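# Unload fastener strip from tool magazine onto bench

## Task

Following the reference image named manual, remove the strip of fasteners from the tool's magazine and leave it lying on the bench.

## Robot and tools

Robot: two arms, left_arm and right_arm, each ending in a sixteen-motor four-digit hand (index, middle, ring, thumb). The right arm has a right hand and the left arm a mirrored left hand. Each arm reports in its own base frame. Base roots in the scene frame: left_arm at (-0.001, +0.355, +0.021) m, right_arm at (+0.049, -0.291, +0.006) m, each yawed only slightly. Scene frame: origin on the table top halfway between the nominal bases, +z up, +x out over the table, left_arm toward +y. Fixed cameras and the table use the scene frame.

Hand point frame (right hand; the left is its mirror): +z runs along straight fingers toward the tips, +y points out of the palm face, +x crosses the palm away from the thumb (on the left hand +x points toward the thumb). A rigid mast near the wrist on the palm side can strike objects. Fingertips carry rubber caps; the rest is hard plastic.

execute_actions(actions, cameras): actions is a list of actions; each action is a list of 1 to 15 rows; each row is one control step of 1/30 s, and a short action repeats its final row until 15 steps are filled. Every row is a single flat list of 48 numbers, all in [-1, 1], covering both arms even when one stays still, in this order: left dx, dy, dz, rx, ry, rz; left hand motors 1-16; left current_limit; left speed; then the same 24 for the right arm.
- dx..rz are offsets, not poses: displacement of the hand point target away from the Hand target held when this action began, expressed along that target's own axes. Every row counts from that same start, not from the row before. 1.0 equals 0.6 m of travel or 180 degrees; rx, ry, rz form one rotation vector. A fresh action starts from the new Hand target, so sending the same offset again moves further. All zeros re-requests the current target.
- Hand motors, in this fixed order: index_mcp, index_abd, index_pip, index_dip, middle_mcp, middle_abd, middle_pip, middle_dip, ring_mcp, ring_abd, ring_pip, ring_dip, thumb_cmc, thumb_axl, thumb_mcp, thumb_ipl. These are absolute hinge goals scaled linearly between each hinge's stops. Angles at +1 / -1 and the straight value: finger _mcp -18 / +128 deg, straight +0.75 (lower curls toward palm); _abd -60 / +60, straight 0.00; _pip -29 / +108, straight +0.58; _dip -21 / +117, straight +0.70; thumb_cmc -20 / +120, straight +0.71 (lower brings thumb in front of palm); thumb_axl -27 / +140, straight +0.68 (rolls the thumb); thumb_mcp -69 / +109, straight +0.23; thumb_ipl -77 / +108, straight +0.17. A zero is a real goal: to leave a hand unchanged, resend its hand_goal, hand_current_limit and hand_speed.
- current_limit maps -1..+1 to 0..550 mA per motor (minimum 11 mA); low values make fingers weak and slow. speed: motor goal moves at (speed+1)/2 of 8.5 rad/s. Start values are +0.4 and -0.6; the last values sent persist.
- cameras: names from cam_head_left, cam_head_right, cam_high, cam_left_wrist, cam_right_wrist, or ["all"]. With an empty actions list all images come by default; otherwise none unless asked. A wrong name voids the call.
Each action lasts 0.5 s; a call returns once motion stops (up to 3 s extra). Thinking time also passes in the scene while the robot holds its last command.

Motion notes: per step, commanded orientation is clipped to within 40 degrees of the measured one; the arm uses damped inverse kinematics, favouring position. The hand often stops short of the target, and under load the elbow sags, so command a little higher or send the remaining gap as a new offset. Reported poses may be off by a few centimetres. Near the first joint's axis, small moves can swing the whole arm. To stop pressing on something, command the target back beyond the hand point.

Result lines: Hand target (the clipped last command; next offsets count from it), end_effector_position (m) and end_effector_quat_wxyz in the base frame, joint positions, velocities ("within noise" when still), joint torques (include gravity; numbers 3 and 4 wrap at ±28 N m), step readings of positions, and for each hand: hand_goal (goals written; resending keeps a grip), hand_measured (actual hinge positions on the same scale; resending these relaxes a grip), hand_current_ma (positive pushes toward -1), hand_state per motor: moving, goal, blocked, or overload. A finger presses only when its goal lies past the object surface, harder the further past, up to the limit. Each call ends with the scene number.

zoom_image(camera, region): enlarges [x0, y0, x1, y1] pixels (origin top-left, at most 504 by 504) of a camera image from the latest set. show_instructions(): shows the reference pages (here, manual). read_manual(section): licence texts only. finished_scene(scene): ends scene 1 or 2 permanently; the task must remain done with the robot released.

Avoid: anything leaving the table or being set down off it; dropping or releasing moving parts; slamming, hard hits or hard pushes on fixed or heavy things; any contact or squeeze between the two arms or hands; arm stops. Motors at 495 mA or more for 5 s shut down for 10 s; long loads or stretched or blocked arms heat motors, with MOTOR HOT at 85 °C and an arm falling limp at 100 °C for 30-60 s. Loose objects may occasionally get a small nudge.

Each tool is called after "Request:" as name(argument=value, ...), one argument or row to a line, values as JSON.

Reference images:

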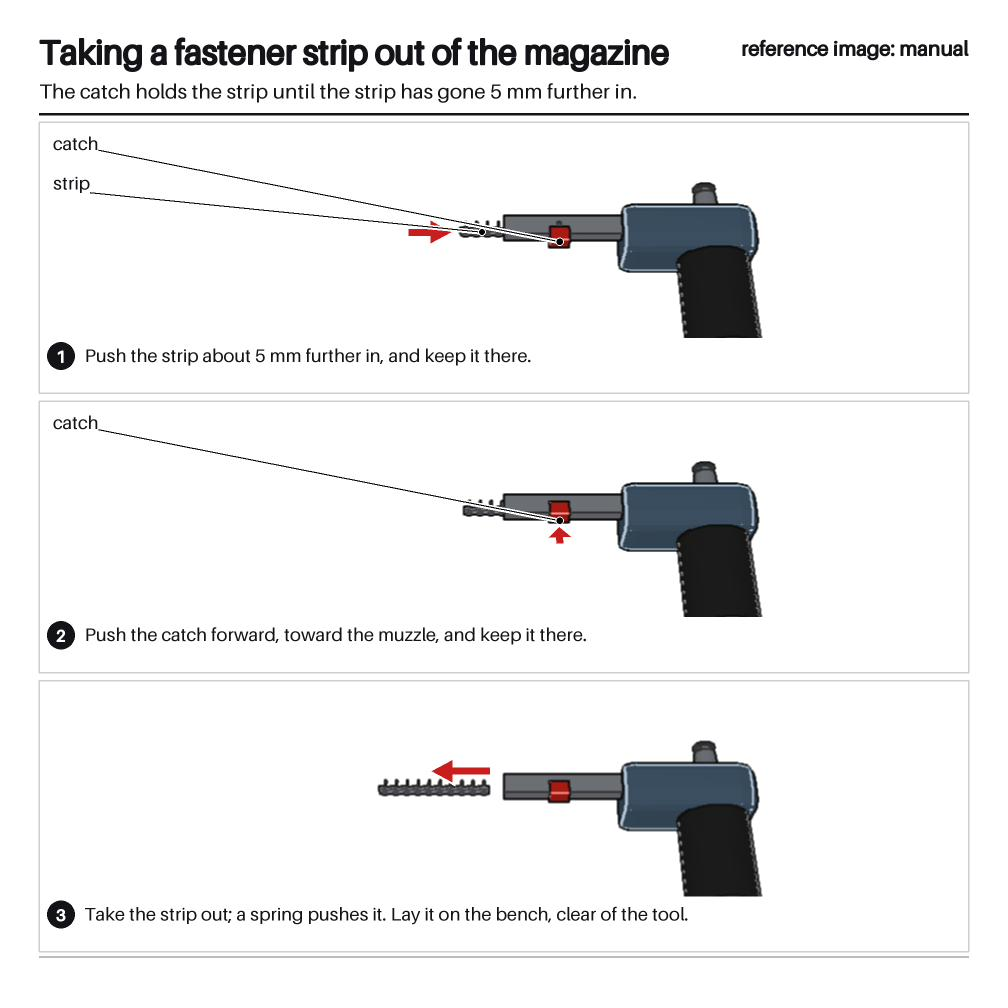

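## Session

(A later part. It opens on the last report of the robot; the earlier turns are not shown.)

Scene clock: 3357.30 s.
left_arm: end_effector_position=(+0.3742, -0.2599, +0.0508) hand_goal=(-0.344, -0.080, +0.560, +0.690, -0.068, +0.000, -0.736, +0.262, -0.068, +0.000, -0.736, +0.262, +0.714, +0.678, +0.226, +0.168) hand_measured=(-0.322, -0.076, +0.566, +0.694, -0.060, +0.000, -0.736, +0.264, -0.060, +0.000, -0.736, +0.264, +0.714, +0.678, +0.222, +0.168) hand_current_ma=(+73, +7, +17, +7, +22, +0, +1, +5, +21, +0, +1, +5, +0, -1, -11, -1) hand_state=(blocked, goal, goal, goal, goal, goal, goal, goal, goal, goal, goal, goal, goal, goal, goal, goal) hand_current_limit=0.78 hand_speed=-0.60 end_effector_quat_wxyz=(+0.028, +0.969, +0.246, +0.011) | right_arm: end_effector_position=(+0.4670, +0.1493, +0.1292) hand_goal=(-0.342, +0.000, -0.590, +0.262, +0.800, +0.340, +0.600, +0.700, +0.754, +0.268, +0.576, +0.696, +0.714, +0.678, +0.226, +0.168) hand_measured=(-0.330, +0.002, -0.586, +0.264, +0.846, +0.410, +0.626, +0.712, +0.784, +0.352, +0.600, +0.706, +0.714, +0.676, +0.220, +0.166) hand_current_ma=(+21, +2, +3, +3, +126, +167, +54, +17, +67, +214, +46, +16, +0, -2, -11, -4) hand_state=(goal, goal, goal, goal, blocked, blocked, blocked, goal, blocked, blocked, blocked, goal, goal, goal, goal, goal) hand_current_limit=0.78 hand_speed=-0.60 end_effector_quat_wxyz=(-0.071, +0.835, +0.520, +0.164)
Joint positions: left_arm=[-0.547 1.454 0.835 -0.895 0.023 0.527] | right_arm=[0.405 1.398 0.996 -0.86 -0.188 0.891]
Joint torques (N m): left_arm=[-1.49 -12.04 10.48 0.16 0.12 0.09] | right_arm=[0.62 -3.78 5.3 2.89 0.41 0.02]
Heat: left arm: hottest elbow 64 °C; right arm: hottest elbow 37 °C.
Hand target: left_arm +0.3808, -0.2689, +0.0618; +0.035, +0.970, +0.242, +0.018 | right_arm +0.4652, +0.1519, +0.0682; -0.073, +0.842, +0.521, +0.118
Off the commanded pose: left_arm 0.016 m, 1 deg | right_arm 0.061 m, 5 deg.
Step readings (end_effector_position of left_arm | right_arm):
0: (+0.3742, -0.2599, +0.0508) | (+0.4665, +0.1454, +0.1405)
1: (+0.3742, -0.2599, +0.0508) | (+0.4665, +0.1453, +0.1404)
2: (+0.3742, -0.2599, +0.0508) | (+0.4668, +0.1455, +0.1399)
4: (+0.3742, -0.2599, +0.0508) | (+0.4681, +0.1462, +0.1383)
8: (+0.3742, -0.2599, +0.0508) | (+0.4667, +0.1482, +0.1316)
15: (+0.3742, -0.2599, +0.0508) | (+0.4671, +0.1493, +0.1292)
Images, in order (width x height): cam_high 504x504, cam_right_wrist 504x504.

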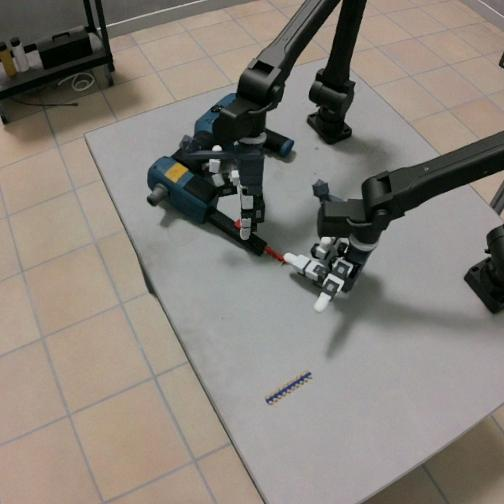

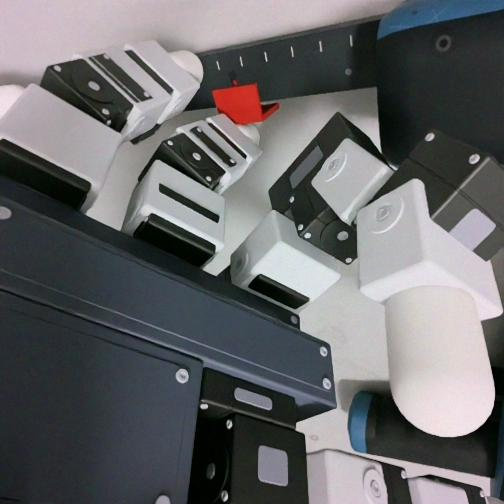

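Request:
execute_actions(
  actions=[
    [[0.0,-0.04,0.0,0,0,0,-0.345,-0.08,0.56,0.69,-0.068,0,-0.737,0.261,-0.068,0,-0.737,0.261,0.714,0.678,0.226,0.168,0.78,-0.6,0,0,0,0,0,0,-0.342,0,-0.591,0.261,0.80,0.34,0.60,0.70,0.754,0.267,0.576,0.696,0.714,0.678,0.226,0.168,0.78,-0.6]],
    [[0.04,0.0,0.0,0,0,0,-0.345,-0.08,0.56,0.69,-0.068,0,-0.737,0.261,-0.068,0,-0.737,0.261,0.714,0.678,0.226,0.168,0.78,-0.6,0,0,0,0,0,0,-0.342,0,-0.591,0.261,0.80,0.34,0.60,0.70,0.754,0.267,0.576,0.696,0.714,0.678,0.226,0.168,0.78,-0.6]],
  ],
  cameras=["cam_high"],
)

Request:
zoom_image(
  camera="cam_high",
  region=[225, 205, 305, 285],
)

Scene clock: 3413.63 s.
left_arm: end_effector_position=(+0.3837, -0.2332, +0.0579) hand_goal=(-0.344, -0.080, +0.560, +0.690, -0.068, +0.000, -0.736, +0.262, -0.068, +0.000, -0.736, +0.262, +0.714, +0.678, +0.226, +0.168) hand_measured=(-0.322, -0.076, +0.566, +0.694, -0.060, +0.000, -0.736, +0.264, -0.060, +0.000, -0.736, +0.264, +0.714, +0.678, +0.222, +0.168) hand_current_ma=(+73, +6, +17, +7, +22, +0, +1, +5, +21, +0, +1, +5, +0, -1, -11, -1) hand_state=(blocked, goal, goal, goal, goal, goal, goal, goal, goal, goal, goal, goal, goal, goal, goal, goal) hand_current_limit=0.78 hand_speed=-0.60 end_effector_quat_wxyz=(+0.034, +0.968, +0.247, +0.018) | right_arm: end_effector_position=(+0.4670, +0.1493, +0.1292) hand_goal=(-0.342, +0.000, -0.590, +0.262, +0.800, +0.340, +0.600, +0.700, +0.754, +0.268, +0.576, +0.696, +0.714, +0.678, +0.226, +0.168) hand_measured=(-0.330, +0.002, -0.586, +0.264, +0.846, +0.410, +0.626, +0.712, +0.784, +0.352, +0.600, +0.706, +0.714, +0.676, +0.220, +0.166) hand_current_ma=(+21, +2, +3, +3, +126, +167, +54, +17, +67, +214, +46, +16, +0, -2, -11, -4) hand_state=(goal, goal, goal, goal, blocked, blocked, blocked, goal, blocked, blocked, blocked, goal, goal, goal, goal, goal) hand_current_limit=0.78 hand_speed=-0.60 end_effector_quat_wxyz=(-0.071, +0.835, +0.520, +0.164)
Joint positions: left_arm=[-0.469 1.422 0.818 -0.895 0.028 0.601] | right_arm=[0.405 1.398 0.996 -0.86 -0.188 0.891]
Joint torques (N m): left_arm=[-0.5 -10.05 10.33 0.39 0.2 0.22] | right_arm=[0.73 -3.43 5.22 3 0.4 0.03]
Heat: left arm: hottest elbow 63 °C; right arm: hottest elbow 37 °C.
Hand target: left_arm +0.3907, -0.2364, +0.0603; +0.035, +0.970, +0.242, +0.018 | right_arm +0.4652, +0.1519, +0.0682; -0.073, +0.842, +0.521, +0.118
Off the commanded pose: left_arm 0.008 m, 1 deg | right_arm 0.061 m, 5 deg.
Step readings (end_effector_position of left_arm | right_arm):
0: (+0.3742, -0.2599, +0.0508) | (+0.4670, +0.1493, +0.1292)
1: (+0.3742, -0.2599, +0.0508) | (+0.4670, +0.1493, +0.1292)
2: (+0.3742, -0.2600, +0.0511) | (+0.4670, +0.1493, +0.1292)
4: (+0.3744, -0.2600, +0.0537) | (+0.4670, +0.1493, +0.1292)
8: (+0.3740, -0.2572, +0.0625) | (+0.4670, +0.1493, +0.1292)
15: (+0.3735, -0.2537, +0.0650) | (+0.4670, +0.1493, +0.1292)
16: (+0.3736, -0.2533, +0.0648) | (+0.4670, +0.1493, +0.1292)
17: (+0.3743, -0.2521, +0.0648) | (+0.4670, +0.1493, +0.1292)
19: (+0.3758, -0.2494, +0.0650) | (+0.4670, +0.1493, +0.1292)
23: (+0.3821, -0.2382, +0.0624) | (+0.4670, +0.1493, +0.1292)
30: (+0.3841, -0.2328, +0.0579) | (+0.4670, +0.1493, +0.1292)
Images, in order (width x height): cam_high 504x504.

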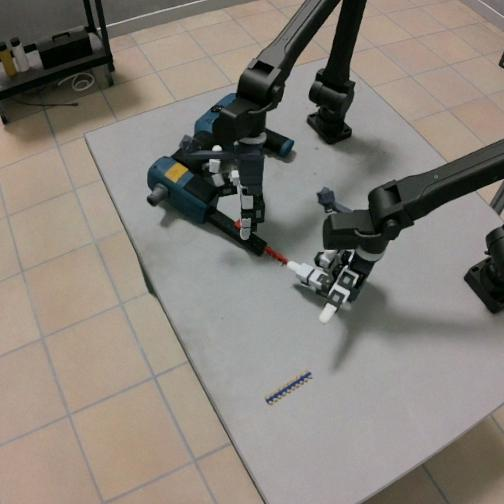

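Scaled by 6.300 from the camera's 504x504 image, which has a finer 720x720 frame.

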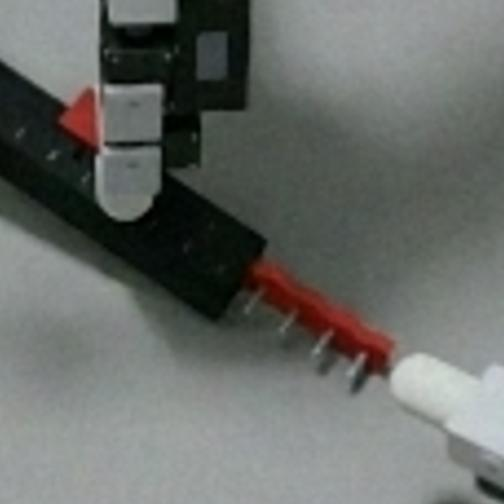

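Request:
execute_actions(
  actions=[
    [[0.0,0.035,-0.004,0,0,0,-0.345,-0.14,0.56,0.69,-0.068,0,-0.737,0.261,-0.068,0,-0.737,0.261,0.714,0.678,0.226,0.168,0.78,-0.6,0,0,0,0,0,0,-0.342,0,-0.591,0.261,0.80,0.34,0.60,0.70,0.754,0.267,0.576,0.696,0.714,0.678,0.226,0.168,0.78,-0.6]],
  ],
  cameras=["cam_high"],
)

Request:
zoom_image(
  camera="cam_high",
  region=[225, 205, 305, 285],
)

Scene clock: 3424.87 s.
left_arm: end_effector_position=(+0.3860, -0.2442, +0.0535) hand_goal=(-0.344, -0.140, +0.560, +0.690, -0.068, +0.000, -0.736, +0.262, -0.068, +0.000, -0.736, +0.262, +0.714, +0.678, +0.226, +0.168) hand_measured=(-0.322, -0.136, +0.566, +0.694, -0.060, +0.000, -0.736, +0.264, -0.060, +0.000, -0.736, +0.264, +0.714, +0.678, +0.222, +0.168) hand_current_ma=(+73, +7, +17, +7, +22, +0, +1, +5, +21, +0, +1, +5, +0, -1, -11, -1) hand_state=(blocked, goal, goal, goal, goal, goal, goal, goal, goal, goal, goal, goal, goal, goal, goal, goal) hand_current_limit=0.78 hand_speed=-0.60 end_effector_quat_wxyz=(+0.029, +0.971, +0.239, +0.011) | right_arm: end_effector_position=(+0.4670, +0.1493, +0.1292) hand_goal=(-0.342, +0.000, -0.590, +0.262, +0.800, +0.340, +0.600, +0.700, +0.754, +0.268, +0.576, +0.696, +0.714, +0.678, +0.226, +0.168) hand_measured=(-0.330, +0.002, -0.586, +0.264, +0.846, +0.410, +0.626, +0.712, +0.784, +0.352, +0.600, +0.706, +0.714, +0.676, +0.220, +0.166) hand_current_ma=(+21, +2, +3, +3, +126, +167, +54, +17, +67, +214, +46, +16, +0, -2, -11, -4) hand_state=(goal, goal, goal, goal, blocked, blocked, blocked, goal, blocked, blocked, blocked, goal, goal, goal, goal, goal) hand_current_limit=0.78 hand_speed=-0.60 end_effector_quat_wxyz=(-0.071, +0.835, +0.520, +0.164)
Joint positions: left_arm=[-0.488 1.456 0.845 -0.903 0.028 0.6] | right_arm=[0.405 1.398 0.996 -0.86 -0.188 0.891]
Joint torques (N m): left_arm=[-1.67 -10.4 12.05 0.05 0.11 -0.02] | right_arm=[0.67 -3.6 5.16 2.88 0.43 0.03]
Heat: left arm: hottest elbow 63 °C; right arm: hottest elbow 37 °C.
Hand target: left_arm +0.4006, -0.2549, +0.0644; +0.035, +0.970, +0.242, +0.018 | right_arm +0.4652, +0.1519, +0.0682; -0.073, +0.842, +0.521, +0.118
Off the commanded pose: left_arm 0.021 m, 1 deg | right_arm 0.061 m, 5 deg.
Step readings (end_effector_position of left_arm | right_arm):
0: (+0.3837, -0.2332, +0.0579) | (+0.4670, +0.1493, +0.1292)
1: (+0.3837, -0.2332, +0.0579) | (+0.4670, +0.1493, +0.1292)
2: (+0.3837, -0.2332, +0.0576) | (+0.4670, +0.1493, +0.1292)
4: (+0.3835, -0.2342, +0.0559) | (+0.4670, +0.1493, +0.1292)
8: (+0.3844, -0.2393, +0.0522) | (+0.4670, +0.1493, +0.1292)
15: (+0.3857, -0.2441, +0.0533) | (+0.4670, +0.1493, +0.1292)
Images, in order (width x height): cam_high 504x504.

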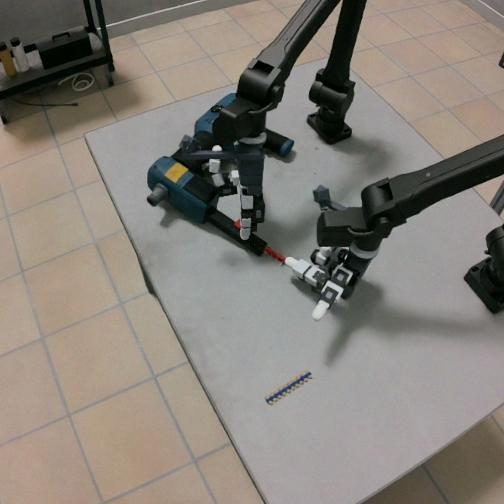

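Scaled by 6.300 from the camera's 504x504 image, which has a finer 720x720 frame.

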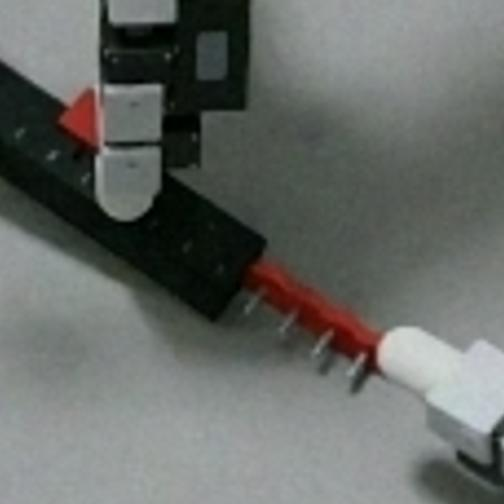

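Request:
execute_actions(
  actions=[
    [[0.0,0.03,-0.006,0,0,0,-0.35,-0.13,0.56,0.69,-0.068,0,-0.737,0.261,-0.068,0,-0.737,0.261,0.714,0.678,0.226,0.168,0.78,-0.6,0,0,0,0,0,0,-0.342,0,-0.591,0.261,0.80,0.34,0.60,0.70,0.754,0.267,0.576,0.696,0.714,0.678,0.226,0.168,0.78,-0.6]],
  ],
  cameras=["cam_high"],
)

Request:
zoom_image(
  camera="cam_high",
  region=[225, 205, 305, 285],
)

Scene clock: 3435.17 s.
left_arm: end_effector_position=(+0.3952, -0.2601, +0.0599) hand_goal=(-0.350, -0.130, +0.560, +0.690, -0.068, +0.000, -0.736, +0.262, -0.068, +0.000, -0.736, +0.262, +0.714, +0.678, +0.226, +0.168) hand_measured=(-0.328, -0.134, +0.566, +0.694, -0.060, +0.000, -0.736, +0.264, -0.060, +0.000, -0.736, +0.264, +0.714, +0.678, +0.222, +0.168) hand_current_ma=(+75, -6, +17, +7, +22, +0, +1, +5, +21, +0, +1, +5, +0, -1, -11, -1) hand_state=(blocked, goal, goal, goal, goal, goal, goal, goal, goal, goal, goal, goal, goal, goal, goal, goal) hand_current_limit=0.78 hand_speed=-0.60 end_effector_quat_wxyz=(+0.030, +0.971, +0.238, +0.012) | right_arm: end_effector_position=(+0.4670, +0.1493, +0.1292) hand_goal=(-0.342, +0.000, -0.590, +0.262, +0.800, +0.340, +0.600, +0.700, +0.754, +0.268, +0.576, +0.696, +0.714, +0.678, +0.226, +0.168) hand_measured=(-0.330, +0.002, -0.586, +0.264, +0.846, +0.410, +0.626, +0.712, +0.784, +0.352, +0.600, +0.706, +0.714, +0.676, +0.220, +0.166) hand_current_ma=(+21, +2, +3, +3, +126, +167, +54, +17, +67, +214, +46, +16, +0, -2, -11, -4) hand_state=(goal, goal, goal, goal, blocked, blocked, blocked, goal, blocked, blocked, blocked, goal, goal, goal, goal, goal) hand_current_limit=0.78 hand_speed=-0.60 end_effector_quat_wxyz=(-0.071, +0.835, +0.520, +0.164)
Joint positions: left_arm=[-0.514 1.483 0.893 -0.921 0.027 0.575] | right_arm=[0.405 1.398 0.996 -0.86 -0.188 0.891]
Joint torques (N m): left_arm=[-1.55 -10.93 12.11 0.09 0.06 -0.04] | right_arm=[0.67 -3.31 5.22 2.91 0.39 0.02]
Heat: left arm: hottest elbow 64 °C; right arm: hottest elbow 37 °C.
Hand target: left_arm +0.4088, -0.2705, +0.0694; +0.035, +0.970, +0.242, +0.018 | right_arm +0.4652, +0.1519, +0.0682; -0.073, +0.842, +0.521, +0.118
Off the commanded pose: left_arm 0.020 m, 1 deg | right_arm 0.061 m, 5 deg.
Step readings (end_effector_position of left_arm | right_arm):
0: (+0.3859, -0.2441, +0.0535) | (+0.4670, +0.1493, +0.1292)
1: (+0.3859, -0.2441, +0.0535) | (+0.4670, +0.1493, +0.1292)
2: (+0.3859, -0.2445, +0.0536) | (+0.4670, +0.1493, +0.1292)
4: (+0.3871, -0.2471, +0.0545) | (+0.4670, +0.1493, +0.1292)
8: (+0.3930, -0.2559, +0.0584) | (+0.4670, +0.1493, +0.1292)
15: (+0.3955, -0.2605, +0.0614) | (+0.4670, +0.1493, +0.1292)
Images, in order (width x height): cam_high 504x504.

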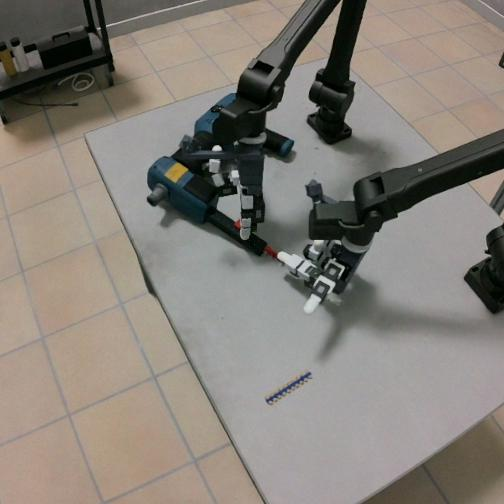

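Scaled by 6.300 from the camera's 504x504 image, which has a finer 720x720 frame.

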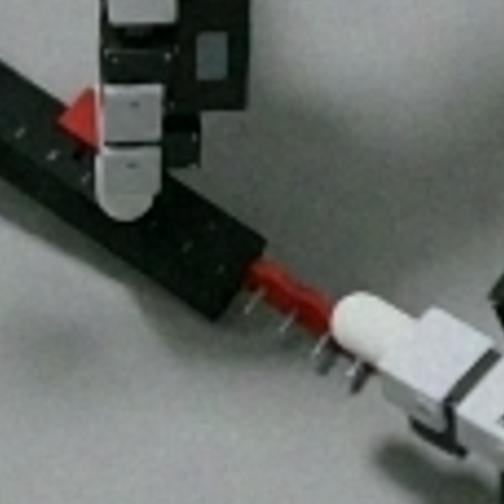

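Request:
execute_actions(
  actions=[
    [[0.0,-0.04,0,0,0,0,-0.35,-0.13,0.56,0.69,-0.068,0,-0.737,0.261,-0.068,0,-0.737,0.261,0.714,0.678,0.226,0.168,0.78,-0.6,0,0,0,0,0,0,-0.342,0,-0.591,0.261,0.80,0.34,0.60,0.70,0.754,0.267,0.576,0.696,0.714,0.678,0.226,0.168,0.78,-0.6]],
    [[0.0,-0.02,0.012,0,0,0,-0.35,-0.13,0.56,0.69,-0.068,0,-0.737,0.261,-0.068,0,-0.737,0.261,0.714,0.678,0.226,0.168,0.78,-0.6,0,0,0,0,0,0,-0.342,0,-0.591,0.261,0.80,0.34,0.60,0.70,0.754,0.267,0.576,0.696,0.714,0.678,0.226,0.168,0.78,-0.6]],
  ],
  cameras=["cam_high"],
)

Request:
zoom_image(
  camera="cam_high",
  region=[225, 205, 305, 285],
)

Scene clock: 3454.83 s.
left_arm: end_effector_position=(+0.3911, -0.2419, +0.0589) hand_goal=(-0.350, -0.130, +0.560, +0.690, -0.068, +0.000, -0.736, +0.262, -0.068, +0.000, -0.736, +0.262, +0.714, +0.678, +0.226, +0.168) hand_measured=(-0.328, -0.134, +0.566, +0.694, -0.060, +0.000, -0.736, +0.264, -0.060, +0.000, -0.736, +0.264, +0.714, +0.678, +0.222, +0.168) hand_current_ma=(+73, -6, +17, +7, +22, +0, +1, +5, +21, +0, +1, +5, +0, -1, -11, -1) hand_state=(blocked, goal, goal, goal, goal, goal, goal, goal, goal, goal, goal, goal, goal, goal, goal, goal) hand_current_limit=0.78 hand_speed=-0.60 end_effector_quat_wxyz=(+0.031, +0.969, +0.245, +0.014) | right_arm: end_effector_position=(+0.4670, +0.1493, +0.1292) hand_goal=(-0.342, +0.000, -0.590, +0.262, +0.800, +0.340, +0.600, +0.700, +0.754, +0.268, +0.576, +0.696, +0.714, +0.678, +0.226, +0.168) hand_measured=(-0.330, +0.002, -0.586, +0.264, +0.846, +0.410, +0.626, +0.712, +0.784, +0.352, +0.600, +0.706, +0.714, +0.676, +0.220, +0.166) hand_current_ma=(+21, +2, +3, +3, +126, +167, +54, +17, +67, +214, +46, +16, +0, -2, -11, -4) hand_state=(goal, goal, goal, goal, blocked, blocked, blocked, goal, blocked, blocked, blocked, goal, goal, goal, goal, goal) hand_current_limit=0.78 hand_speed=-0.60 end_effector_quat_wxyz=(-0.071, +0.835, +0.520, +0.164)
Joint positions: left_arm=[-0.479 1.453 0.856 -0.913 0.028 0.596] | right_arm=[0.405 1.398 0.996 -0.86 -0.188 0.891]
Joint torques (N m): left_arm=[0.03 -12.51 7.77 1.18 0.17 0.22] | right_arm=[0.85 -3.25 5.14 2.96 0.4 0.01]
Heat: left arm: hottest elbow 68 °C; right arm: hottest elbow 37 °C.
Hand target: left_arm +0.3923, -0.2392, +0.0595; +0.035, +0.970, +0.242, +0.018 | right_arm +0.4652, +0.1519, +0.0682; -0.073, +0.842, +0.521, +0.118
Off the commanded pose: left_arm 0.003 m, 1 deg | right_arm 0.061 m, 5 deg.
Step readings (end_effector_position of left_arm | right_arm):
0: (+0.3952, -0.2601, +0.0599) | (+0.4670, +0.1493, +0.1292)
1: (+0.3952, -0.2601, +0.0599) | (+0.4670, +0.1493, +0.1292)
2: (+0.3952, -0.2601, +0.0599) | (+0.4670, +0.1493, +0.1292)
4: (+0.3953, -0.2600, +0.0603) | (+0.4670, +0.1493, +0.1292)
8: (+0.3979, -0.2573, +0.0649) | (+0.4670, +0.1493, +0.1292)
15: (+0.4008, -0.2542, +0.0708) | (+0.4670, +0.1493, +0.1292)
16: (+0.4006, -0.2541, +0.0706) | (+0.4670, +0.1493, +0.1292)
17: (+0.4003, -0.2537, +0.0701) | (+0.4670, +0.1493, +0.1292)
19: (+0.3983, -0.2508, +0.0680) | (+0.4670, +0.1493, +0.1292)
23: (+0.3917, -0.2446, +0.0610) | (+0.4670, +0.1493, +0.1292)
30: (+0.3911, -0.2418, +0.0589) | (+0.4670, +0.1493, +0.1292)
Images, in order (width x height): cam_high 504x504.

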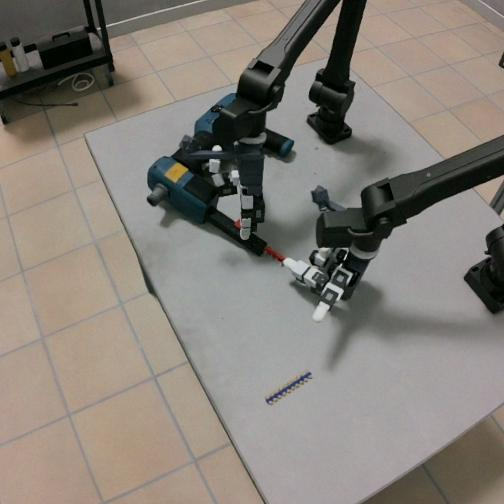

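Scaled by 6.300 from the camera's 504x504 image, which has a finer 720x720 frame.

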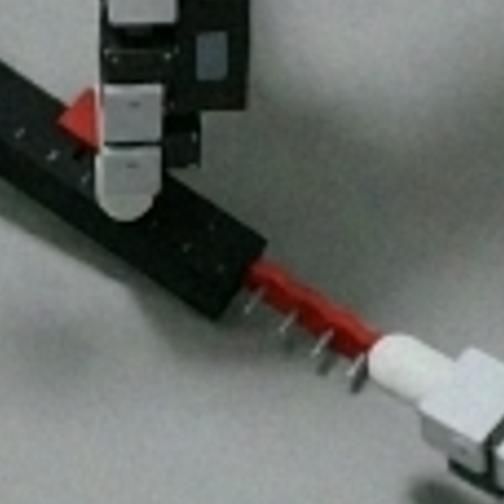

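Request:
execute_actions(
  actions=[
    [[-0.004,-0.016,0.022,0,0,0,-0.35,-0.14,0.56,0.69,-0.068,0,-0.737,0.261,-0.068,0,-0.737,0.261,0.714,0.678,0.226,0.168,0.78,-0.6,0,0,0,0,0,0,-0.342,0,-0.591,0.261,0.80,0.34,0.60,0.70,0.754,0.267,0.576,0.696,0.714,0.678,0.226,0.168,0.78,-0.6]],
  ],
  cameras=["cam_high"],
)

Request:
zoom_image(
  camera="cam_high",
  region=[225, 205, 305, 285],
)

Scene clock: 3465.57 s.
left_arm: end_effector_position=(+0.3854, -0.2360, +0.0473) hand_goal=(-0.350, -0.140, +0.560, +0.690, -0.068, +0.000, -0.736, +0.262, -0.068, +0.000, -0.736, +0.262, +0.714, +0.678, +0.226, +0.168) hand_measured=(-0.328, -0.136, +0.566, +0.694, -0.060, +0.000, -0.736, +0.264, -0.060, +0.000, -0.736, +0.264, +0.714, +0.678, +0.222, +0.168) hand_current_ma=(+72, +7, +17, +7, +22, +0, +1, +5, +21, +0, +1, +5, +0, -1, -11, -1) hand_state=(blocked, goal, goal, goal, goal, goal, goal, goal, goal, goal, goal, goal, goal, goal, goal, goal) hand_current_limit=0.78 hand_speed=-0.60 end_effector_quat_wxyz=(+0.032, +0.969, +0.244, +0.016) | right_arm: end_effector_position=(+0.4670, +0.1493, +0.1292) hand_goal=(-0.342, +0.000, -0.590, +0.262, +0.800, +0.340, +0.600, +0.700, +0.754, +0.268, +0.576, +0.696, +0.714, +0.678, +0.226, +0.168) hand_measured=(-0.330, +0.002, -0.586, +0.264, +0.846, +0.410, +0.626, +0.712, +0.784, +0.352, +0.600, +0.706, +0.714, +0.676, +0.220, +0.166) hand_current_ma=(+21, +2, +3, +3, +126, +167, +54, +17, +67, +214, +46, +16, +0, -2, -11, -4) hand_state=(goal, goal, goal, goal, blocked, blocked, blocked, goal, blocked, blocked, blocked, goal, goal, goal, goal, goal) hand_current_limit=0.78 hand_speed=-0.60 end_effector_quat_wxyz=(-0.071, +0.835, +0.520, +0.164)
Joint positions: left_arm=[-0.472 1.451 0.816 -0.869 0.028 0.605] | right_arm=[0.405 1.398 0.996 -0.86 -0.188 0.891]
Joint torques (N m): left_arm=[0.15 -11.75 7.58 1.18 0.2 0.21] | right_arm=[0.67 -3.55 5.22 2.93 0.42 0.04]
Heat: left arm: hottest elbow 66 °C; right arm: hottest elbow 37 °C.
Hand target: left_arm +0.3863, -0.2327, +0.0455; +0.035, +0.970, +0.242, +0.018 | right_arm +0.4652, +0.1519, +0.0682; -0.073, +0.842, +0.521, +0.118
Off the commanded pose: left_arm 0.004 m, 0 deg | right_arm 0.061 m, 5 deg.
Step readings (end_effector_position of left_arm | right_arm):
0: (+0.3911, -0.2420, +0.0589) | (+0.4670, +0.1493, +0.1292)
1: (+0.3911, -0.2420, +0.0589) | (+0.4670, +0.1493, +0.1292)
2: (+0.3913, -0.2419, +0.0586) | (+0.4670, +0.1493, +0.1292)
4: (+0.3914, -0.2411, +0.0568) | (+0.4670, +0.1493, +0.1292)
8: (+0.3862, -0.2373, +0.0494) | (+0.4670, +0.1493, +0.1292)
15: (+0.3852, -0.2358, +0.0472) | (+0.4670, +0.1493, +0.1292)
Images, in order (width x height): cam_high 504x504.

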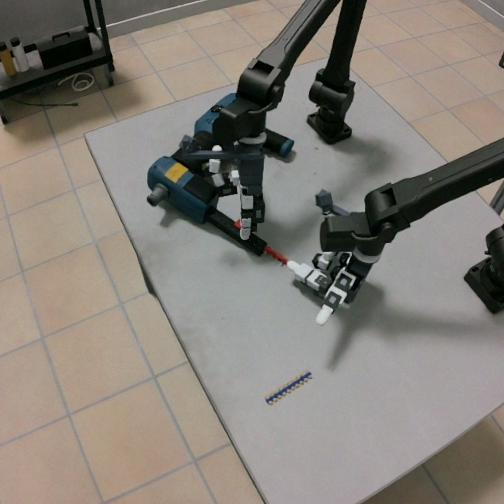

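Scaled by 6.300 from the camera's 504x504 image, which has a finer 720x720 frame.

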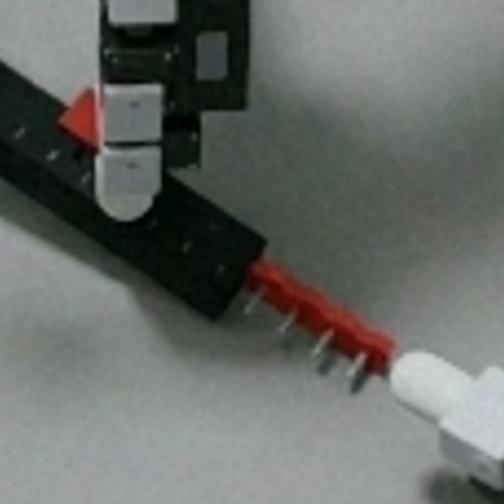

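Request:
execute_actions(
  actions=[
    [[0.0,0.02,-0.016,0,0,0,-0.35,-0.15,0.56,0.69,-0.068,0,-0.737,0.261,-0.068,0,-0.737,0.261,0.714,0.678,0.226,0.168,0.78,-0.6,0,0,0,0,0,0,-0.342,0,-0.591,0.261,0.80,0.34,0.60,0.70,0.754,0.267,0.576,0.696,0.714,0.678,0.226,0.168,0.78,-0.6]],
  ],
  cameras=["cam_high"],
)

Request:
zoom_image(
  camera="cam_high",
  region=[225, 205, 305, 285],
)

Scene clock: 3480.07 s.
left_arm: end_effector_position=(+0.3840, -0.2353, +0.0467) hand_goal=(-0.350, -0.150, +0.560, +0.690, -0.068, +0.000, -0.736, +0.262, -0.068, +0.000, -0.736, +0.262, +0.714, +0.678, +0.226, +0.168) hand_measured=(-0.328, -0.146, +0.566, +0.694, -0.060, +0.000, -0.736, +0.264, -0.060, +0.000, -0.736, +0.264, +0.714, +0.678, +0.222, +0.168) hand_current_ma=(+72, +7, +17, +7, +22, +0, +1, +5, +21, +0, +1, +5, +0, -1, -11, -1) hand_state=(blocked, goal, goal, goal, goal, goal, goal, goal, goal, goal, goal, goal, goal, goal, goal, goal) hand_current_limit=0.78 hand_speed=-0.60 end_effector_quat_wxyz=(+0.030, +0.969, +0.244, +0.013) | right_arm: end_effector_position=(+0.4670, +0.1493, +0.1292) hand_goal=(-0.342, +0.000, -0.590, +0.262, +0.800, +0.340, +0.600, +0.700, +0.754, +0.268, +0.576, +0.696, +0.714, +0.678, +0.226, +0.168) hand_measured=(-0.330, +0.002, -0.586, +0.264, +0.846, +0.410, +0.626, +0.712, +0.784, +0.352, +0.600, +0.706, +0.714, +0.676, +0.220, +0.166) hand_current_ma=(+21, +2, +3, +3, +126, +167, +54, +17, +67, +214, +46, +16, +0, -2, -11, -4) hand_state=(goal, goal, goal, goal, blocked, blocked, blocked, goal, blocked, blocked, blocked, goal, goal, goal, goal, goal) hand_current_limit=0.78 hand_speed=-0.60 end_effector_quat_wxyz=(-0.071, +0.835, +0.520, +0.164)
Joint positions: left_arm=[-0.472 1.451 0.816 -0.876 0.028 0.606] | right_arm=[0.405 1.398 0.996 -0.86 -0.188 0.891]
Joint torques (N m): left_arm=[-1.55 -11.58 10.51 0.03 0.16 0.06] | right_arm=[0.91 -3.31 5.22 2.95 0.4 0.03]
Heat: left arm: hottest elbow 65 °C; right arm: hottest elbow 37 °C.
Hand target: left_arm +0.3915, -0.2428, +0.0560; +0.035, +0.970, +0.242, +0.018 | right_arm +0.4652, +0.1519, +0.0682; -0.073, +0.842, +0.521, +0.118
Off the commanded pose: left_arm 0.014 m, 1 deg | right_arm 0.061 m, 5 deg.
Step readings (end_effector_position of left_arm | right_arm):
0: (+0.3855, -0.2361, +0.0474) | (+0.4670, +0.1493, +0.1292)
1: (+0.3855, -0.2361, +0.0474) | (+0.4670, +0.1493, +0.1292)
2: (+0.3855, -0.2361, +0.0474) | (+0.4670, +0.1493, +0.1292)
4: (+0.3855, -0.2361, +0.0474) | (+0.4670, +0.1493, +0.1292)
8: (+0.3849, -0.2358, +0.0471) | (+0.4670, +0.1493, +0.1292)
15: (+0.3841, -0.2354, +0.0467) | (+0.4670, +0.1493, +0.1292)
Images, in order (width x height): cam_high 504x504.

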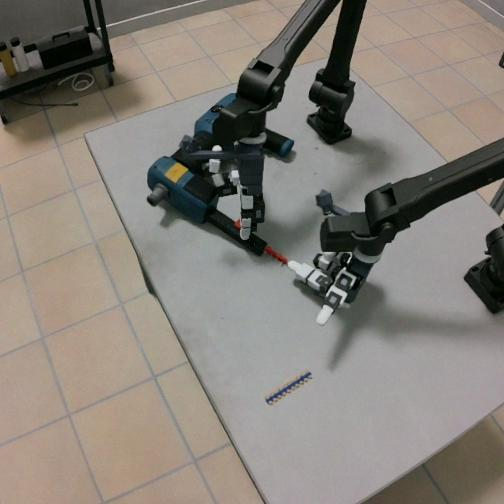

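Scaled by 6.300 from the camera's 504x504 image, which has a finer 720x720 frame.

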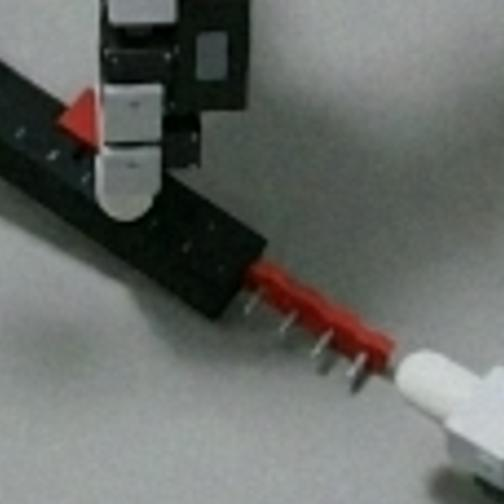

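Request:
execute_actions(
  actions=[
    [[0.0,0.02,-0.002,0,0,0,-0.35,-0.15,0.56,0.69,-0.068,0,-0.737,0.261,-0.068,0,-0.737,0.261,0.714,0.678,0.226,0.168,0.78,-0.6,0,0,0,0,0,0,-0.342,0,-0.591,0.261,0.80,0.34,0.60,0.70,0.754,0.267,0.576,0.696,0.714,0.678,0.226,0.168,0.78,-0.6]],
  ],
  cameras=["cam_high"],
)

Request:
zoom_image(
  camera="cam_high",
  region=[225, 205, 305, 285],
)

Scene clock: 3487.13 s.
left_arm: end_effector_position=(+0.3830, -0.2423, +0.0487) hand_goal=(-0.350, -0.150, +0.560, +0.690, -0.068, +0.000, -0.736, +0.262, -0.068, +0.000, -0.736, +0.262, +0.714, +0.678, +0.226, +0.168) hand_measured=(-0.328, -0.146, +0.566, +0.694, -0.060, +0.000, -0.736, +0.264, -0.060, +0.000, -0.736, +0.264, +0.714, +0.678, +0.222, +0.168) hand_current_ma=(+72, +7, +17, +7, +22, +0, +1, +5, +21, +0, +1, +5, +0, -1, -11, -1) hand_state=(blocked, goal, goal, goal, goal, goal, goal, goal, goal, goal, goal, goal, goal, goal, goal, goal) hand_current_limit=0.78 hand_speed=-0.60 end_effector_quat_wxyz=(+0.030, +0.970, +0.239, +0.012) | right_arm: end_effector_position=(+0.4670, +0.1493, +0.1292) hand_goal=(-0.342, +0.000, -0.590, +0.262, +0.800, +0.340, +0.600, +0.700, +0.754, +0.268, +0.576, +0.696, +0.714, +0.678, +0.226, +0.168) hand_measured=(-0.330, +0.002, -0.586, +0.264, +0.846, +0.410, +0.626, +0.712, +0.784, +0.352, +0.600, +0.706, +0.714, +0.676, +0.220, +0.166) hand_current_ma=(+21, +2, +3, +3, +126, +167, +54, +17, +67, +214, +46, +16, +0, -2, -11, -4) hand_state=(goal, goal, goal, goal, blocked, blocked, blocked, goal, blocked, blocked, blocked, goal, goal, goal, goal, goal) hand_current_limit=0.78 hand_speed=-0.60 end_effector_quat_wxyz=(-0.071, +0.835, +0.520, +0.164)
Joint positions: left_arm=[-0.488 1.455 0.827 -0.884 0.028 0.599] | right_arm=[0.405 1.398 0.996 -0.86 -0.188 0.891]
Joint torques (N m): left_arm=[-1.73 -10.23 11.89 0.08 0.11 -0.02] | right_arm=[0.73 -3.31 5.19 2.88 0.4 0.01]
Heat: left arm: hottest elbow 65 °C; right arm: hottest elbow 37 °C.
Hand target: left_arm +0.3969, -0.2532, +0.0579; +0.035, +0.970, +0.242, +0.018 | right_arm +0.4652, +0.1519, +0.0682; -0.073, +0.842, +0.521, +0.118
Off the commanded pose: left_arm 0.020 m, 1 deg | right_arm 0.061 m, 5 deg.
Step readings (end_effector_position of left_arm | right_arm):
0: (+0.3840, -0.2353, +0.0467) | (+0.4670, +0.1493, +0.1292)
1: (+0.3840, -0.2353, +0.0467) | (+0.4670, +0.1493, +0.1292)
2: (+0.3838, -0.2354, +0.0467) | (+0.4670, +0.1493, +0.1292)
4: (+0.3823, -0.2368, +0.0464) | (+0.4670, +0.1493, +0.1292)
8: (+0.3809, -0.2390, +0.0464) | (+0.4670, +0.1493, +0.1292)
15: (+0.3829, -0.2424, +0.0488) | (+0.4670, +0.1493, +0.1292)
Images, in order (width x height): cam_high 504x504.

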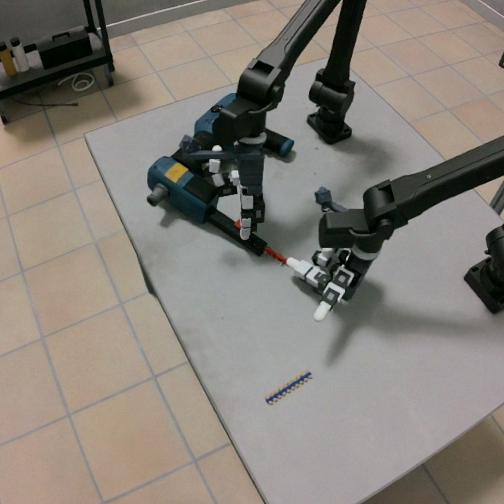

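Scaled by 6.300 from the camera's 504x504 image, which has a finer 720x720 frame.

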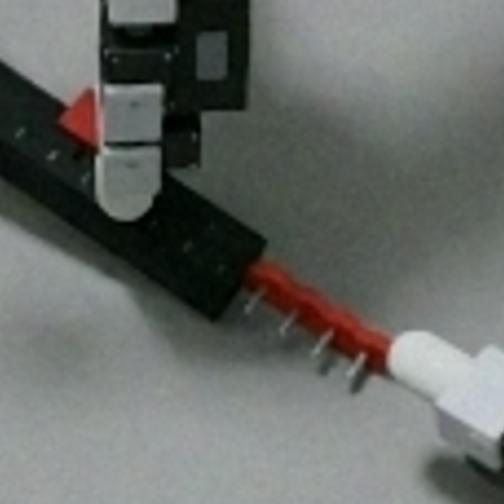

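Request:
execute_actions(
  actions=[
    [[0.004,0.016,0.004,0,0,0,-0.35,-0.10,0.56,0.69,-0.068,0,-0.737,0.261,-0.068,0,-0.737,0.261,0.714,0.678,0.226,0.168,0.78,-0.6,0,0,0,0,0,0,-0.342,0,-0.591,0.261,0.80,0.34,0.60,0.70,0.754,0.267,0.576,0.696,0.714,0.678,0.226,0.168,0.78,-0.6]],
  ],
  cameras=["cam_high"],
)

Request:
zoom_image(
  camera="cam_high",
  region=[225, 205, 305, 285],
)

Scene clock: 3496.10 s.
left_arm: end_effector_position=(+0.3894, -0.2487, +0.0467) hand_goal=(-0.350, -0.100, +0.560, +0.690, -0.068, +0.000, -0.736, +0.262, -0.068, +0.000, -0.736, +0.262, +0.714, +0.678, +0.226, +0.168) hand_measured=(-0.328, -0.104, +0.566, +0.694, -0.060, +0.000, -0.736, +0.264, -0.060, +0.000, -0.736, +0.264, +0.714, +0.678, +0.222, +0.168) hand_current_ma=(+72, -6, +17, +7, +22, +0, +1, +5, +21, +0, +1, +5, +0, -1, -11, -1) hand_state=(blocked, goal, goal, goal, goal, goal, goal, goal, goal, goal, goal, goal, goal, goal, goal, goal) hand_current_limit=0.78 hand_speed=-0.60 end_effector_quat_wxyz=(+0.029, +0.970, +0.240, +0.011) | right_arm: end_effector_position=(+0.4670, +0.1493, +0.1292) hand_goal=(-0.342, +0.000, -0.590, +0.262, +0.800, +0.340, +0.600, +0.700, +0.754, +0.268, +0.576, +0.696, +0.714, +0.678, +0.226, +0.168) hand_measured=(-0.330, +0.002, -0.586, +0.264, +0.846, +0.410, +0.626, +0.712, +0.784, +0.352, +0.600, +0.706, +0.714, +0.676, +0.220, +0.166) hand_current_ma=(+21, +2, +3, +3, +126, +167, +54, +17, +67, +214, +46, +16, +0, -2, -11, -4) hand_state=(goal, goal, goal, goal, blocked, blocked, blocked, goal, blocked, blocked, blocked, goal, goal, goal, goal, goal) hand_current_limit=0.78 hand_speed=-0.60 end_effector_quat_wxyz=(-0.071, +0.835, +0.520, +0.164)
Joint positions: left_arm=[-0.495 1.481 0.85 -0.884 0.028 0.59] | right_arm=[0.405 1.398 0.996 -0.86 -0.188 0.891]
Joint torques (N m): left_arm=[-1.79 -10.87 11.96 0.18 0.08 -0.02] | right_arm=[0.79 -3.9 5.07 2.85 0.41 0.03]
Heat: left arm: hottest elbow 67 °C; right arm: hottest elbow 37 °C.
Hand target: left_arm +0.4038, -0.2607, +0.0566; +0.035, +0.970, +0.242, +0.018 | right_arm +0.4652, +0.1519, +0.0682; -0.073, +0.842, +0.521, +0.118
Off the commanded pose: left_arm 0.021 m, 1 deg | right_arm 0.061 m, 5 deg.
Step readings (end_effector_position of left_arm | right_arm):
0: (+0.3829, -0.2423, +0.0485) | (+0.4670, +0.1493, +0.1292)
1: (+0.3829, -0.2423, +0.0483) | (+0.4670, +0.1493, +0.1292)
2: (+0.3831, -0.2425, +0.0483) | (+0.4670, +0.1493, +0.1292)
4: (+0.3844, -0.2440, +0.0479) | (+0.4670, +0.1493, +0.1292)
8: (+0.3883, -0.2476, +0.0468) | (+0.4670, +0.1493, +0.1292)
15: (+0.3894, -0.2487, +0.0467) | (+0.4670, +0.1493, +0.1292)
Images, in order (width x height): cam_high 504x504.

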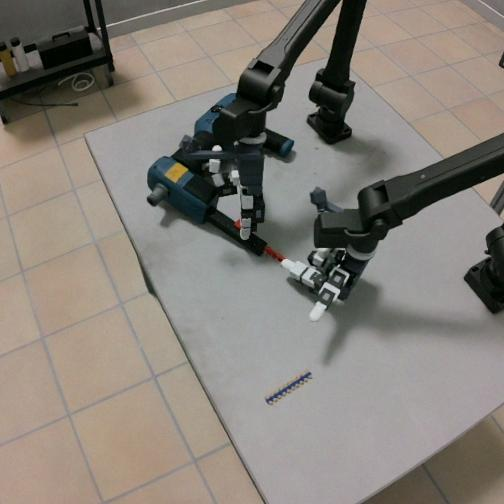

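Scaled by 6.300 from the camera's 504x504 image, which has a finer 720x720 frame.

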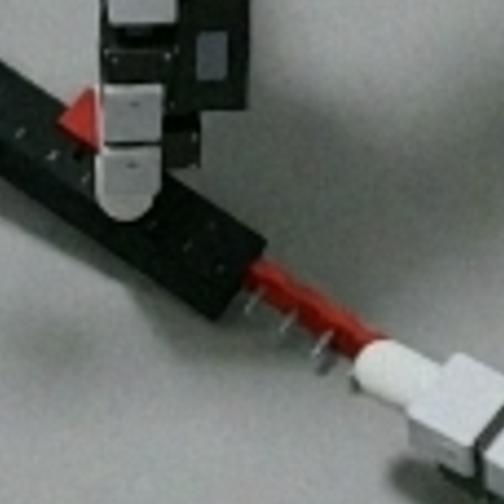

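Request:
execute_actions(
  actions=[
    [[-0.004,-0.055,0,0,0,0,-0.35,-0.12,0.56,0.69,-0.068,0,-0.737,0.261,-0.068,0,-0.737,0.261,0.714,0.678,0.226,0.168,0.78,-0.6,0,0,0,0,0,0,-0.342,0,-0.591,0.261,0.80,0.34,0.60,0.70,0.754,0.267,0.576,0.696,0.714,0.678,0.226,0.168,0.78,-0.6]],
  ],
  cameras=["cam_high"],
)

Request:
zoom_image(
  camera="cam_high",
  region=[225, 205, 305, 285],
)

Scene clock: 3622.40 s.
left_arm: end_effector_position=(+0.3892, -0.2370, +0.0575) hand_goal=(-0.350, -0.120, +0.560, +0.690, -0.068, +0.000, -0.736, +0.262, -0.068, +0.000, -0.736, +0.262, +0.714, +0.678, +0.226, +0.168) hand_measured=(-0.328, -0.116, +0.566, +0.694, -0.060, +0.000, -0.736, +0.264, -0.060, +0.000, -0.736, +0.264, +0.714, +0.678, +0.222, +0.168) hand_current_ma=(+72, +7, +17, +7, +22, +0, +1, +5, +21, +0, +1, +5, +0, -1, -11, -1) hand_state=(blocked, goal, goal, goal, goal, goal, goal, goal, goal, goal, goal, goal, goal, goal, goal, goal) hand_current_limit=0.78 hand_speed=-0.60 end_effector_quat_wxyz=(+0.037, +0.969, +0.245, +0.020) | right_arm: end_effector_position=(+0.4670, +0.1493, +0.1292) hand_goal=(-0.342, +0.000, -0.590, +0.262, +0.800, +0.340, +0.600, +0.700, +0.754, +0.268, +0.576, +0.696, +0.714, +0.678, +0.226, +0.168) hand_measured=(-0.330, +0.002, -0.586, +0.264, +0.846, +0.410, +0.626, +0.712, +0.784, +0.352, +0.600, +0.706, +0.714, +0.676, +0.220, +0.166) hand_current_ma=(+21, +2, +3, +3, +126, +167, +54, +17, +67, +214, +46, +16, +0, -2, -11, -4) hand_state=(goal, goal, goal, goal, blocked, blocked, blocked, goal, blocked, blocked, blocked, goal, goal, goal, goal, goal) hand_current_limit=0.78 hand_speed=-0.60 end_effector_quat_wxyz=(-0.071, +0.835, +0.520, +0.164)
Joint positions: left_arm=[-0.47 1.437 0.829 -0.884 0.029 0.605] | right_arm=[0.405 1.398 0.996 -0.86 -0.188 0.891]
Joint torques (N m): left_arm=[-0.15 -11.93 7.57 0.72 0.19 0.22] | right_arm=[0.56 -3.49 5.16 2.92 0.43 0.03]
Heat: left arm: hottest elbow 70 °C; right arm: hottest elbow 36 °C.
Hand target: left_arm +0.3862, -0.2327, +0.0539; +0.035, +0.970, +0.242, +0.018 | right_arm +0.4652, +0.1519, +0.0682; -0.073, +0.842, +0.521, +0.118
Off the commanded pose: left_arm 0.006 m, 1 deg | right_arm 0.061 m, 5 deg.
Step readings (end_effector_position of left_arm | right_arm):
0: (+0.3894, -0.2487, +0.0467) | (+0.4670, +0.1493, +0.1292)
1: (+0.3894, -0.2487, +0.0467) | (+0.4670, +0.1493, +0.1292)
2: (+0.3894, -0.2487, +0.0467) | (+0.4670, +0.1493, +0.1292)
4: (+0.3900, -0.2478, +0.0480) | (+0.4670, +0.1493, +0.1292)
8: (+0.3899, -0.2428, +0.0546) | (+0.4670, +0.1493, +0.1292)
15: (+0.3900, -0.2371, +0.0581) | (+0.4670, +0.1493, +0.1292)
Images, in order (width x height): cam_high 504x504.

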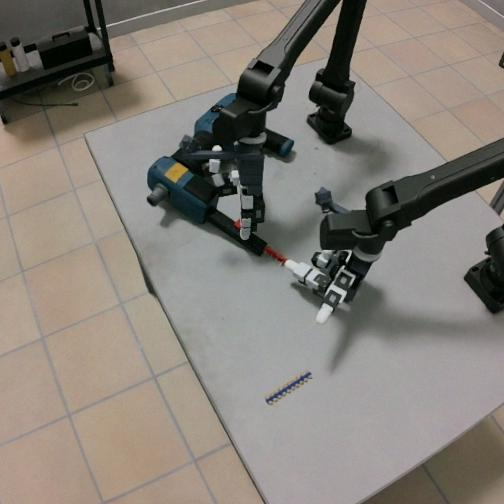

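Scaled by 6.300 from the camera's 504x504 image, which has a finer 720x720 frame.

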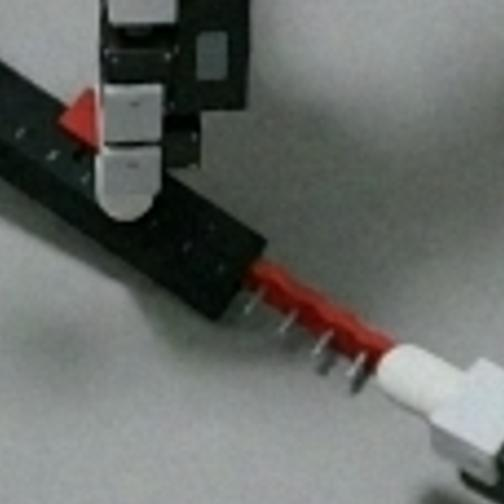

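Request:
execute_actions(
  actions=[
    [[-0.002,-0.010,0.018,0,0,0,-0.35,-0.12,0.56,0.69,-0.068,0,-0.737,0.261,-0.068,0,-0.737,0.261,0.714,0.678,0.226,0.168,0.78,-0.6,0,0,0,0,0,0,-0.342,0,-0.591,0.261,0.80,0.34,0.60,0.70,0.754,0.267,0.576,0.696,0.714,0.678,0.226,0.168,0.78,-0.6]],
    [[0.0,0.02,-0.016,0,0,0,-0.35,-0.12,0.56,0.69,-0.068,0,-0.737,0.261,-0.068,0,-0.737,0.261,0.714,0.678,0.226,0.168,0.78,-0.6,0,0,0,0,0,0,-0.342,0,-0.591,0.261,0.80,0.34,0.60,0.70,0.754,0.267,0.576,0.696,0.714,0.678,0.226,0.168,0.78,-0.6]],
  ],
  cameras=["cam_high"],
)

Request:
zoom_image(
  camera="cam_high",
  region=[225, 205, 305, 285],
)

Scene clock: 3638.47 s.
left_arm: end_effector_position=(+0.3812, -0.2314, +0.0470) hand_goal=(-0.350, -0.120, +0.560, +0.690, -0.068, +0.000, -0.736, +0.262, -0.068, +0.000, -0.736, +0.262, +0.714, +0.678, +0.226, +0.168) hand_measured=(-0.328, -0.116, +0.566, +0.694, -0.060, +0.000, -0.736, +0.264, -0.060, +0.000, -0.736, +0.264, +0.714, +0.678, +0.222, +0.168) hand_current_ma=(+72, +7, +17, +7, +22, +0, +1, +5, +21, +0, +1, +5, +0, -1, -11, -1) hand_state=(blocked, goal, goal, goal, goal, goal, goal, goal, goal, goal, goal, goal, goal, goal, goal, goal) hand_current_limit=0.78 hand_speed=-0.60 end_effector_quat_wxyz=(+0.033, +0.969, +0.244, +0.016) | right_arm: end_effector_position=(+0.4670, +0.1493, +0.1292) hand_goal=(-0.342, +0.000, -0.590, +0.262, +0.800, +0.340, +0.600, +0.700, +0.754, +0.268, +0.576, +0.696, +0.714, +0.678, +0.226, +0.168) hand_measured=(-0.330, +0.002, -0.586, +0.264, +0.846, +0.410, +0.626, +0.712, +0.784, +0.352, +0.600, +0.706, +0.714, +0.676, +0.220, +0.166) hand_current_ma=(+21, +2, +3, +3, +126, +167, +54, +17, +67, +214, +46, +16, +0, -2, -11, -4) hand_state=(goal, goal, goal, goal, blocked, blocked, blocked, goal, blocked, blocked, blocked, goal, goal, goal, goal, goal) hand_current_limit=0.78 hand_speed=-0.60 end_effector_quat_wxyz=(-0.071, +0.835, +0.520, +0.164)
Joint positions: left_arm=[-0.466 1.437 0.799 -0.866 0.029 0.611] | right_arm=[0.405 1.398 0.996 -0.86 -0.188 0.891]
Joint torques (N m): left_arm=[-1.49 -10.64 10.5 0.12 0.16 0.07] | right_arm=[0.5 -3.25 5.26 3.04 0.4 0.03]
Heat: left arm: hottest elbow 67 °C; right arm: hottest elbow 36 °C.
Hand target: left_arm +0.3880, -0.2385, +0.0531; +0.035, +0.970, +0.242, +0.018 | right_arm +0.4652, +0.1519, +0.0682; -0.073, +0.842, +0.521, +0.118
Off the commanded pose: left_arm 0.012 m, 0 deg | right_arm 0.061 m, 5 deg.
Step readings (end_effector_position of left_arm | right_arm):
0: (+0.3892, -0.2370, +0.0575) | (+0.4670, +0.1493, +0.1292)
1: (+0.3892, -0.2370, +0.0575) | (+0.4670, +0.1493, +0.1292)
2: (+0.3888, -0.2369, +0.0571) | (+0.4670, +0.1493, +0.1292)
4: (+0.3877, -0.2360, +0.0551) | (+0.4670, +0.1493, +0.1292)
8: (+0.3830, -0.2327, +0.0490) | (+0.4670, +0.1493, +0.1292)
15: (+0.3824, -0.2320, +0.0476) | (+0.4670, +0.1493, +0.1292)
16: (+0.3825, -0.2321, +0.0476) | (+0.4670, +0.1493, +0.1292)
17: (+0.3825, -0.2321, +0.0476) | (+0.4670, +0.1493, +0.1292)
19: (+0.3825, -0.2321, +0.0476) | (+0.4670, +0.1493, +0.1292)
23: (+0.3821, -0.2319, +0.0474) | (+0.4670, +0.1493, +0.1292)
30: (+0.3812, -0.2314, +0.0470) | (+0.4670, +0.1493, +0.1292)
Images, in order (width x height): cam_high 504x504.

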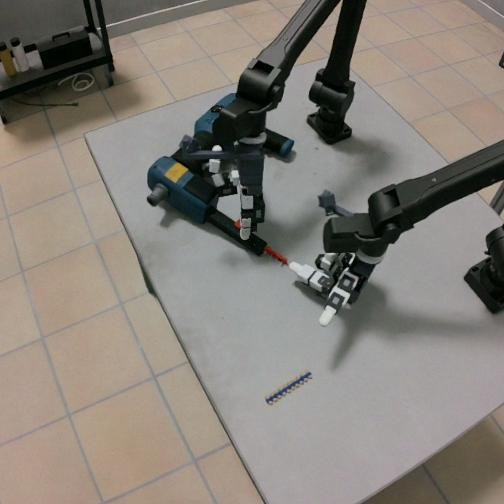

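Scaled by 6.300 from the camera's 504x504 image, which has a finer 720x720 frame.

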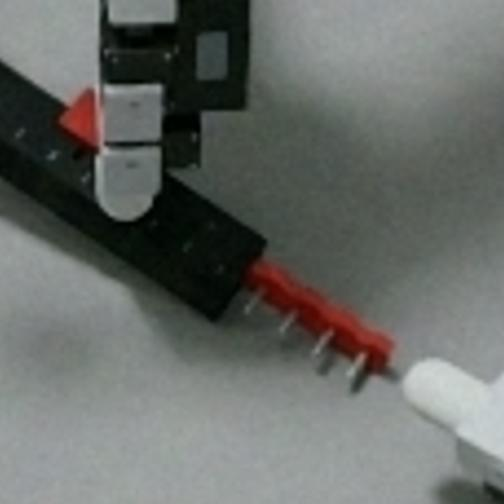

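Request:
execute_actions(
  actions=[
    [[0.006,0.018,-0.001,0,0,0,-0.35,-0.12,0.56,0.69,-0.068,0,-0.737,0.261,-0.068,0,-0.737,0.261,0.714,0.678,0.226,0.168,0.78,-0.6,0,0,0,0,0,0,-0.342,0,-0.591,0.261,0.80,0.34,0.60,0.70,0.754,0.267,0.576,0.696,0.714,0.678,0.226,0.168,0.78,-0.6]],
  ],
  cameras=["cam_high"],
)

Request:
zoom_image(
  camera="cam_high",
  region=[225, 205, 305, 285],
)

Scene clock: 3647.97 s.
left_arm: end_effector_position=(+0.3823, -0.2346, +0.0444) hand_goal=(-0.350, -0.120, +0.560, +0.690, -0.068, +0.000, -0.736, +0.262, -0.068, +0.000, -0.736, +0.262, +0.714, +0.678, +0.226, +0.168) hand_measured=(-0.328, -0.116, +0.566, +0.694, -0.060, +0.000, -0.736, +0.264, -0.060, +0.000, -0.736, +0.264, +0.714, +0.678, +0.222, +0.168) hand_current_ma=(+72, +7, +17, +7, +22, +0, +1, +5, +21, +0, +1, +5, +0, -1, -11, -1) hand_state=(blocked, goal, goal, goal, goal, goal, goal, goal, goal, goal, goal, goal, goal, goal, goal, goal) hand_current_limit=0.78 hand_speed=-0.60 end_effector_quat_wxyz=(+0.029, +0.970, +0.241, +0.012) | right_arm: end_effector_position=(+0.4670, +0.1493, +0.1292) hand_goal=(-0.342, +0.000, -0.590, +0.262, +0.800, +0.340, +0.600, +0.700, +0.754, +0.268, +0.576, +0.696, +0.714, +0.678, +0.226, +0.168) hand_measured=(-0.330, +0.002, -0.586, +0.264, +0.846, +0.410, +0.626, +0.712, +0.784, +0.352, +0.600, +0.706, +0.714, +0.676, +0.220, +0.166) hand_current_ma=(+21, +2, +3, +3, +126, +167, +54, +17, +67, +214, +46, +16, +0, -2, -11, -4) hand_state=(goal, goal, goal, goal, blocked, blocked, blocked, goal, blocked, blocked, blocked, goal, goal, goal, goal, goal) hand_current_limit=0.78 hand_speed=-0.60 end_effector_quat_wxyz=(-0.071, +0.835, +0.520, +0.164)
Joint positions: left_arm=[-0.471 1.453 0.811 -0.873 0.029 0.611] | right_arm=[0.405 1.398 0.996 -0.86 -0.188 0.891]
Joint torques (N m): left_arm=[-1.73 -10.29 11.86 0.1 0.14 0] | right_arm=[0.26 -3.6 5.18 2.93 0.39 0.02]
Heat: left arm: hottest elbow 66 °C; right arm: hottest elbow 36 °C.
Hand target: left_arm +0.3962, -0.2463, +0.0545; +0.035, +0.970, +0.242, +0.018 | right_arm +0.4652, +0.1519, +0.0682; -0.073, +0.842, +0.521, +0.118
Off the commanded pose: left_arm 0.021 m, 1 deg | right_arm 0.061 m, 5 deg.
Step readings (end_effector_position of left_arm | right_arm):
0: (+0.3812, -0.2314, +0.0470) | (+0.4670, +0.1493, +0.1292)
1: (+0.3812, -0.2314, +0.0470) | (+0.4670, +0.1493, +0.1292)
2: (+0.3811, -0.2314, +0.0470) | (+0.4670, +0.1493, +0.1292)
4: (+0.3807, -0.2317, +0.0465) | (+0.4670, +0.1493, +0.1292)
8: (+0.3806, -0.2334, +0.0441) | (+0.4670, +0.1493, +0.1292)
15: (+0.3821, -0.2345, +0.0442) | (+0.4670, +0.1493, +0.1292)
Images, in order (width x height): cam_high 504x504.

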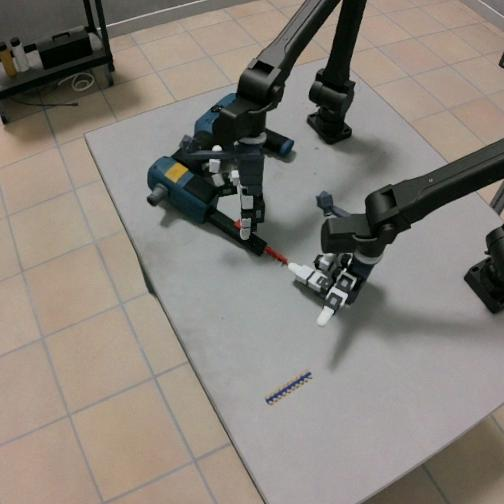

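Scaled by 6.300 from the camera's 504x504 image, which has a finer 720x720 frame.

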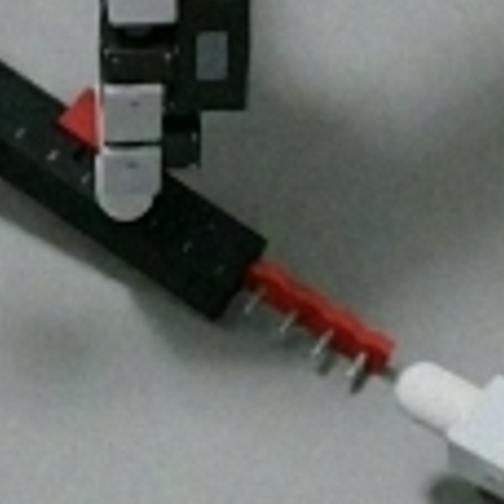

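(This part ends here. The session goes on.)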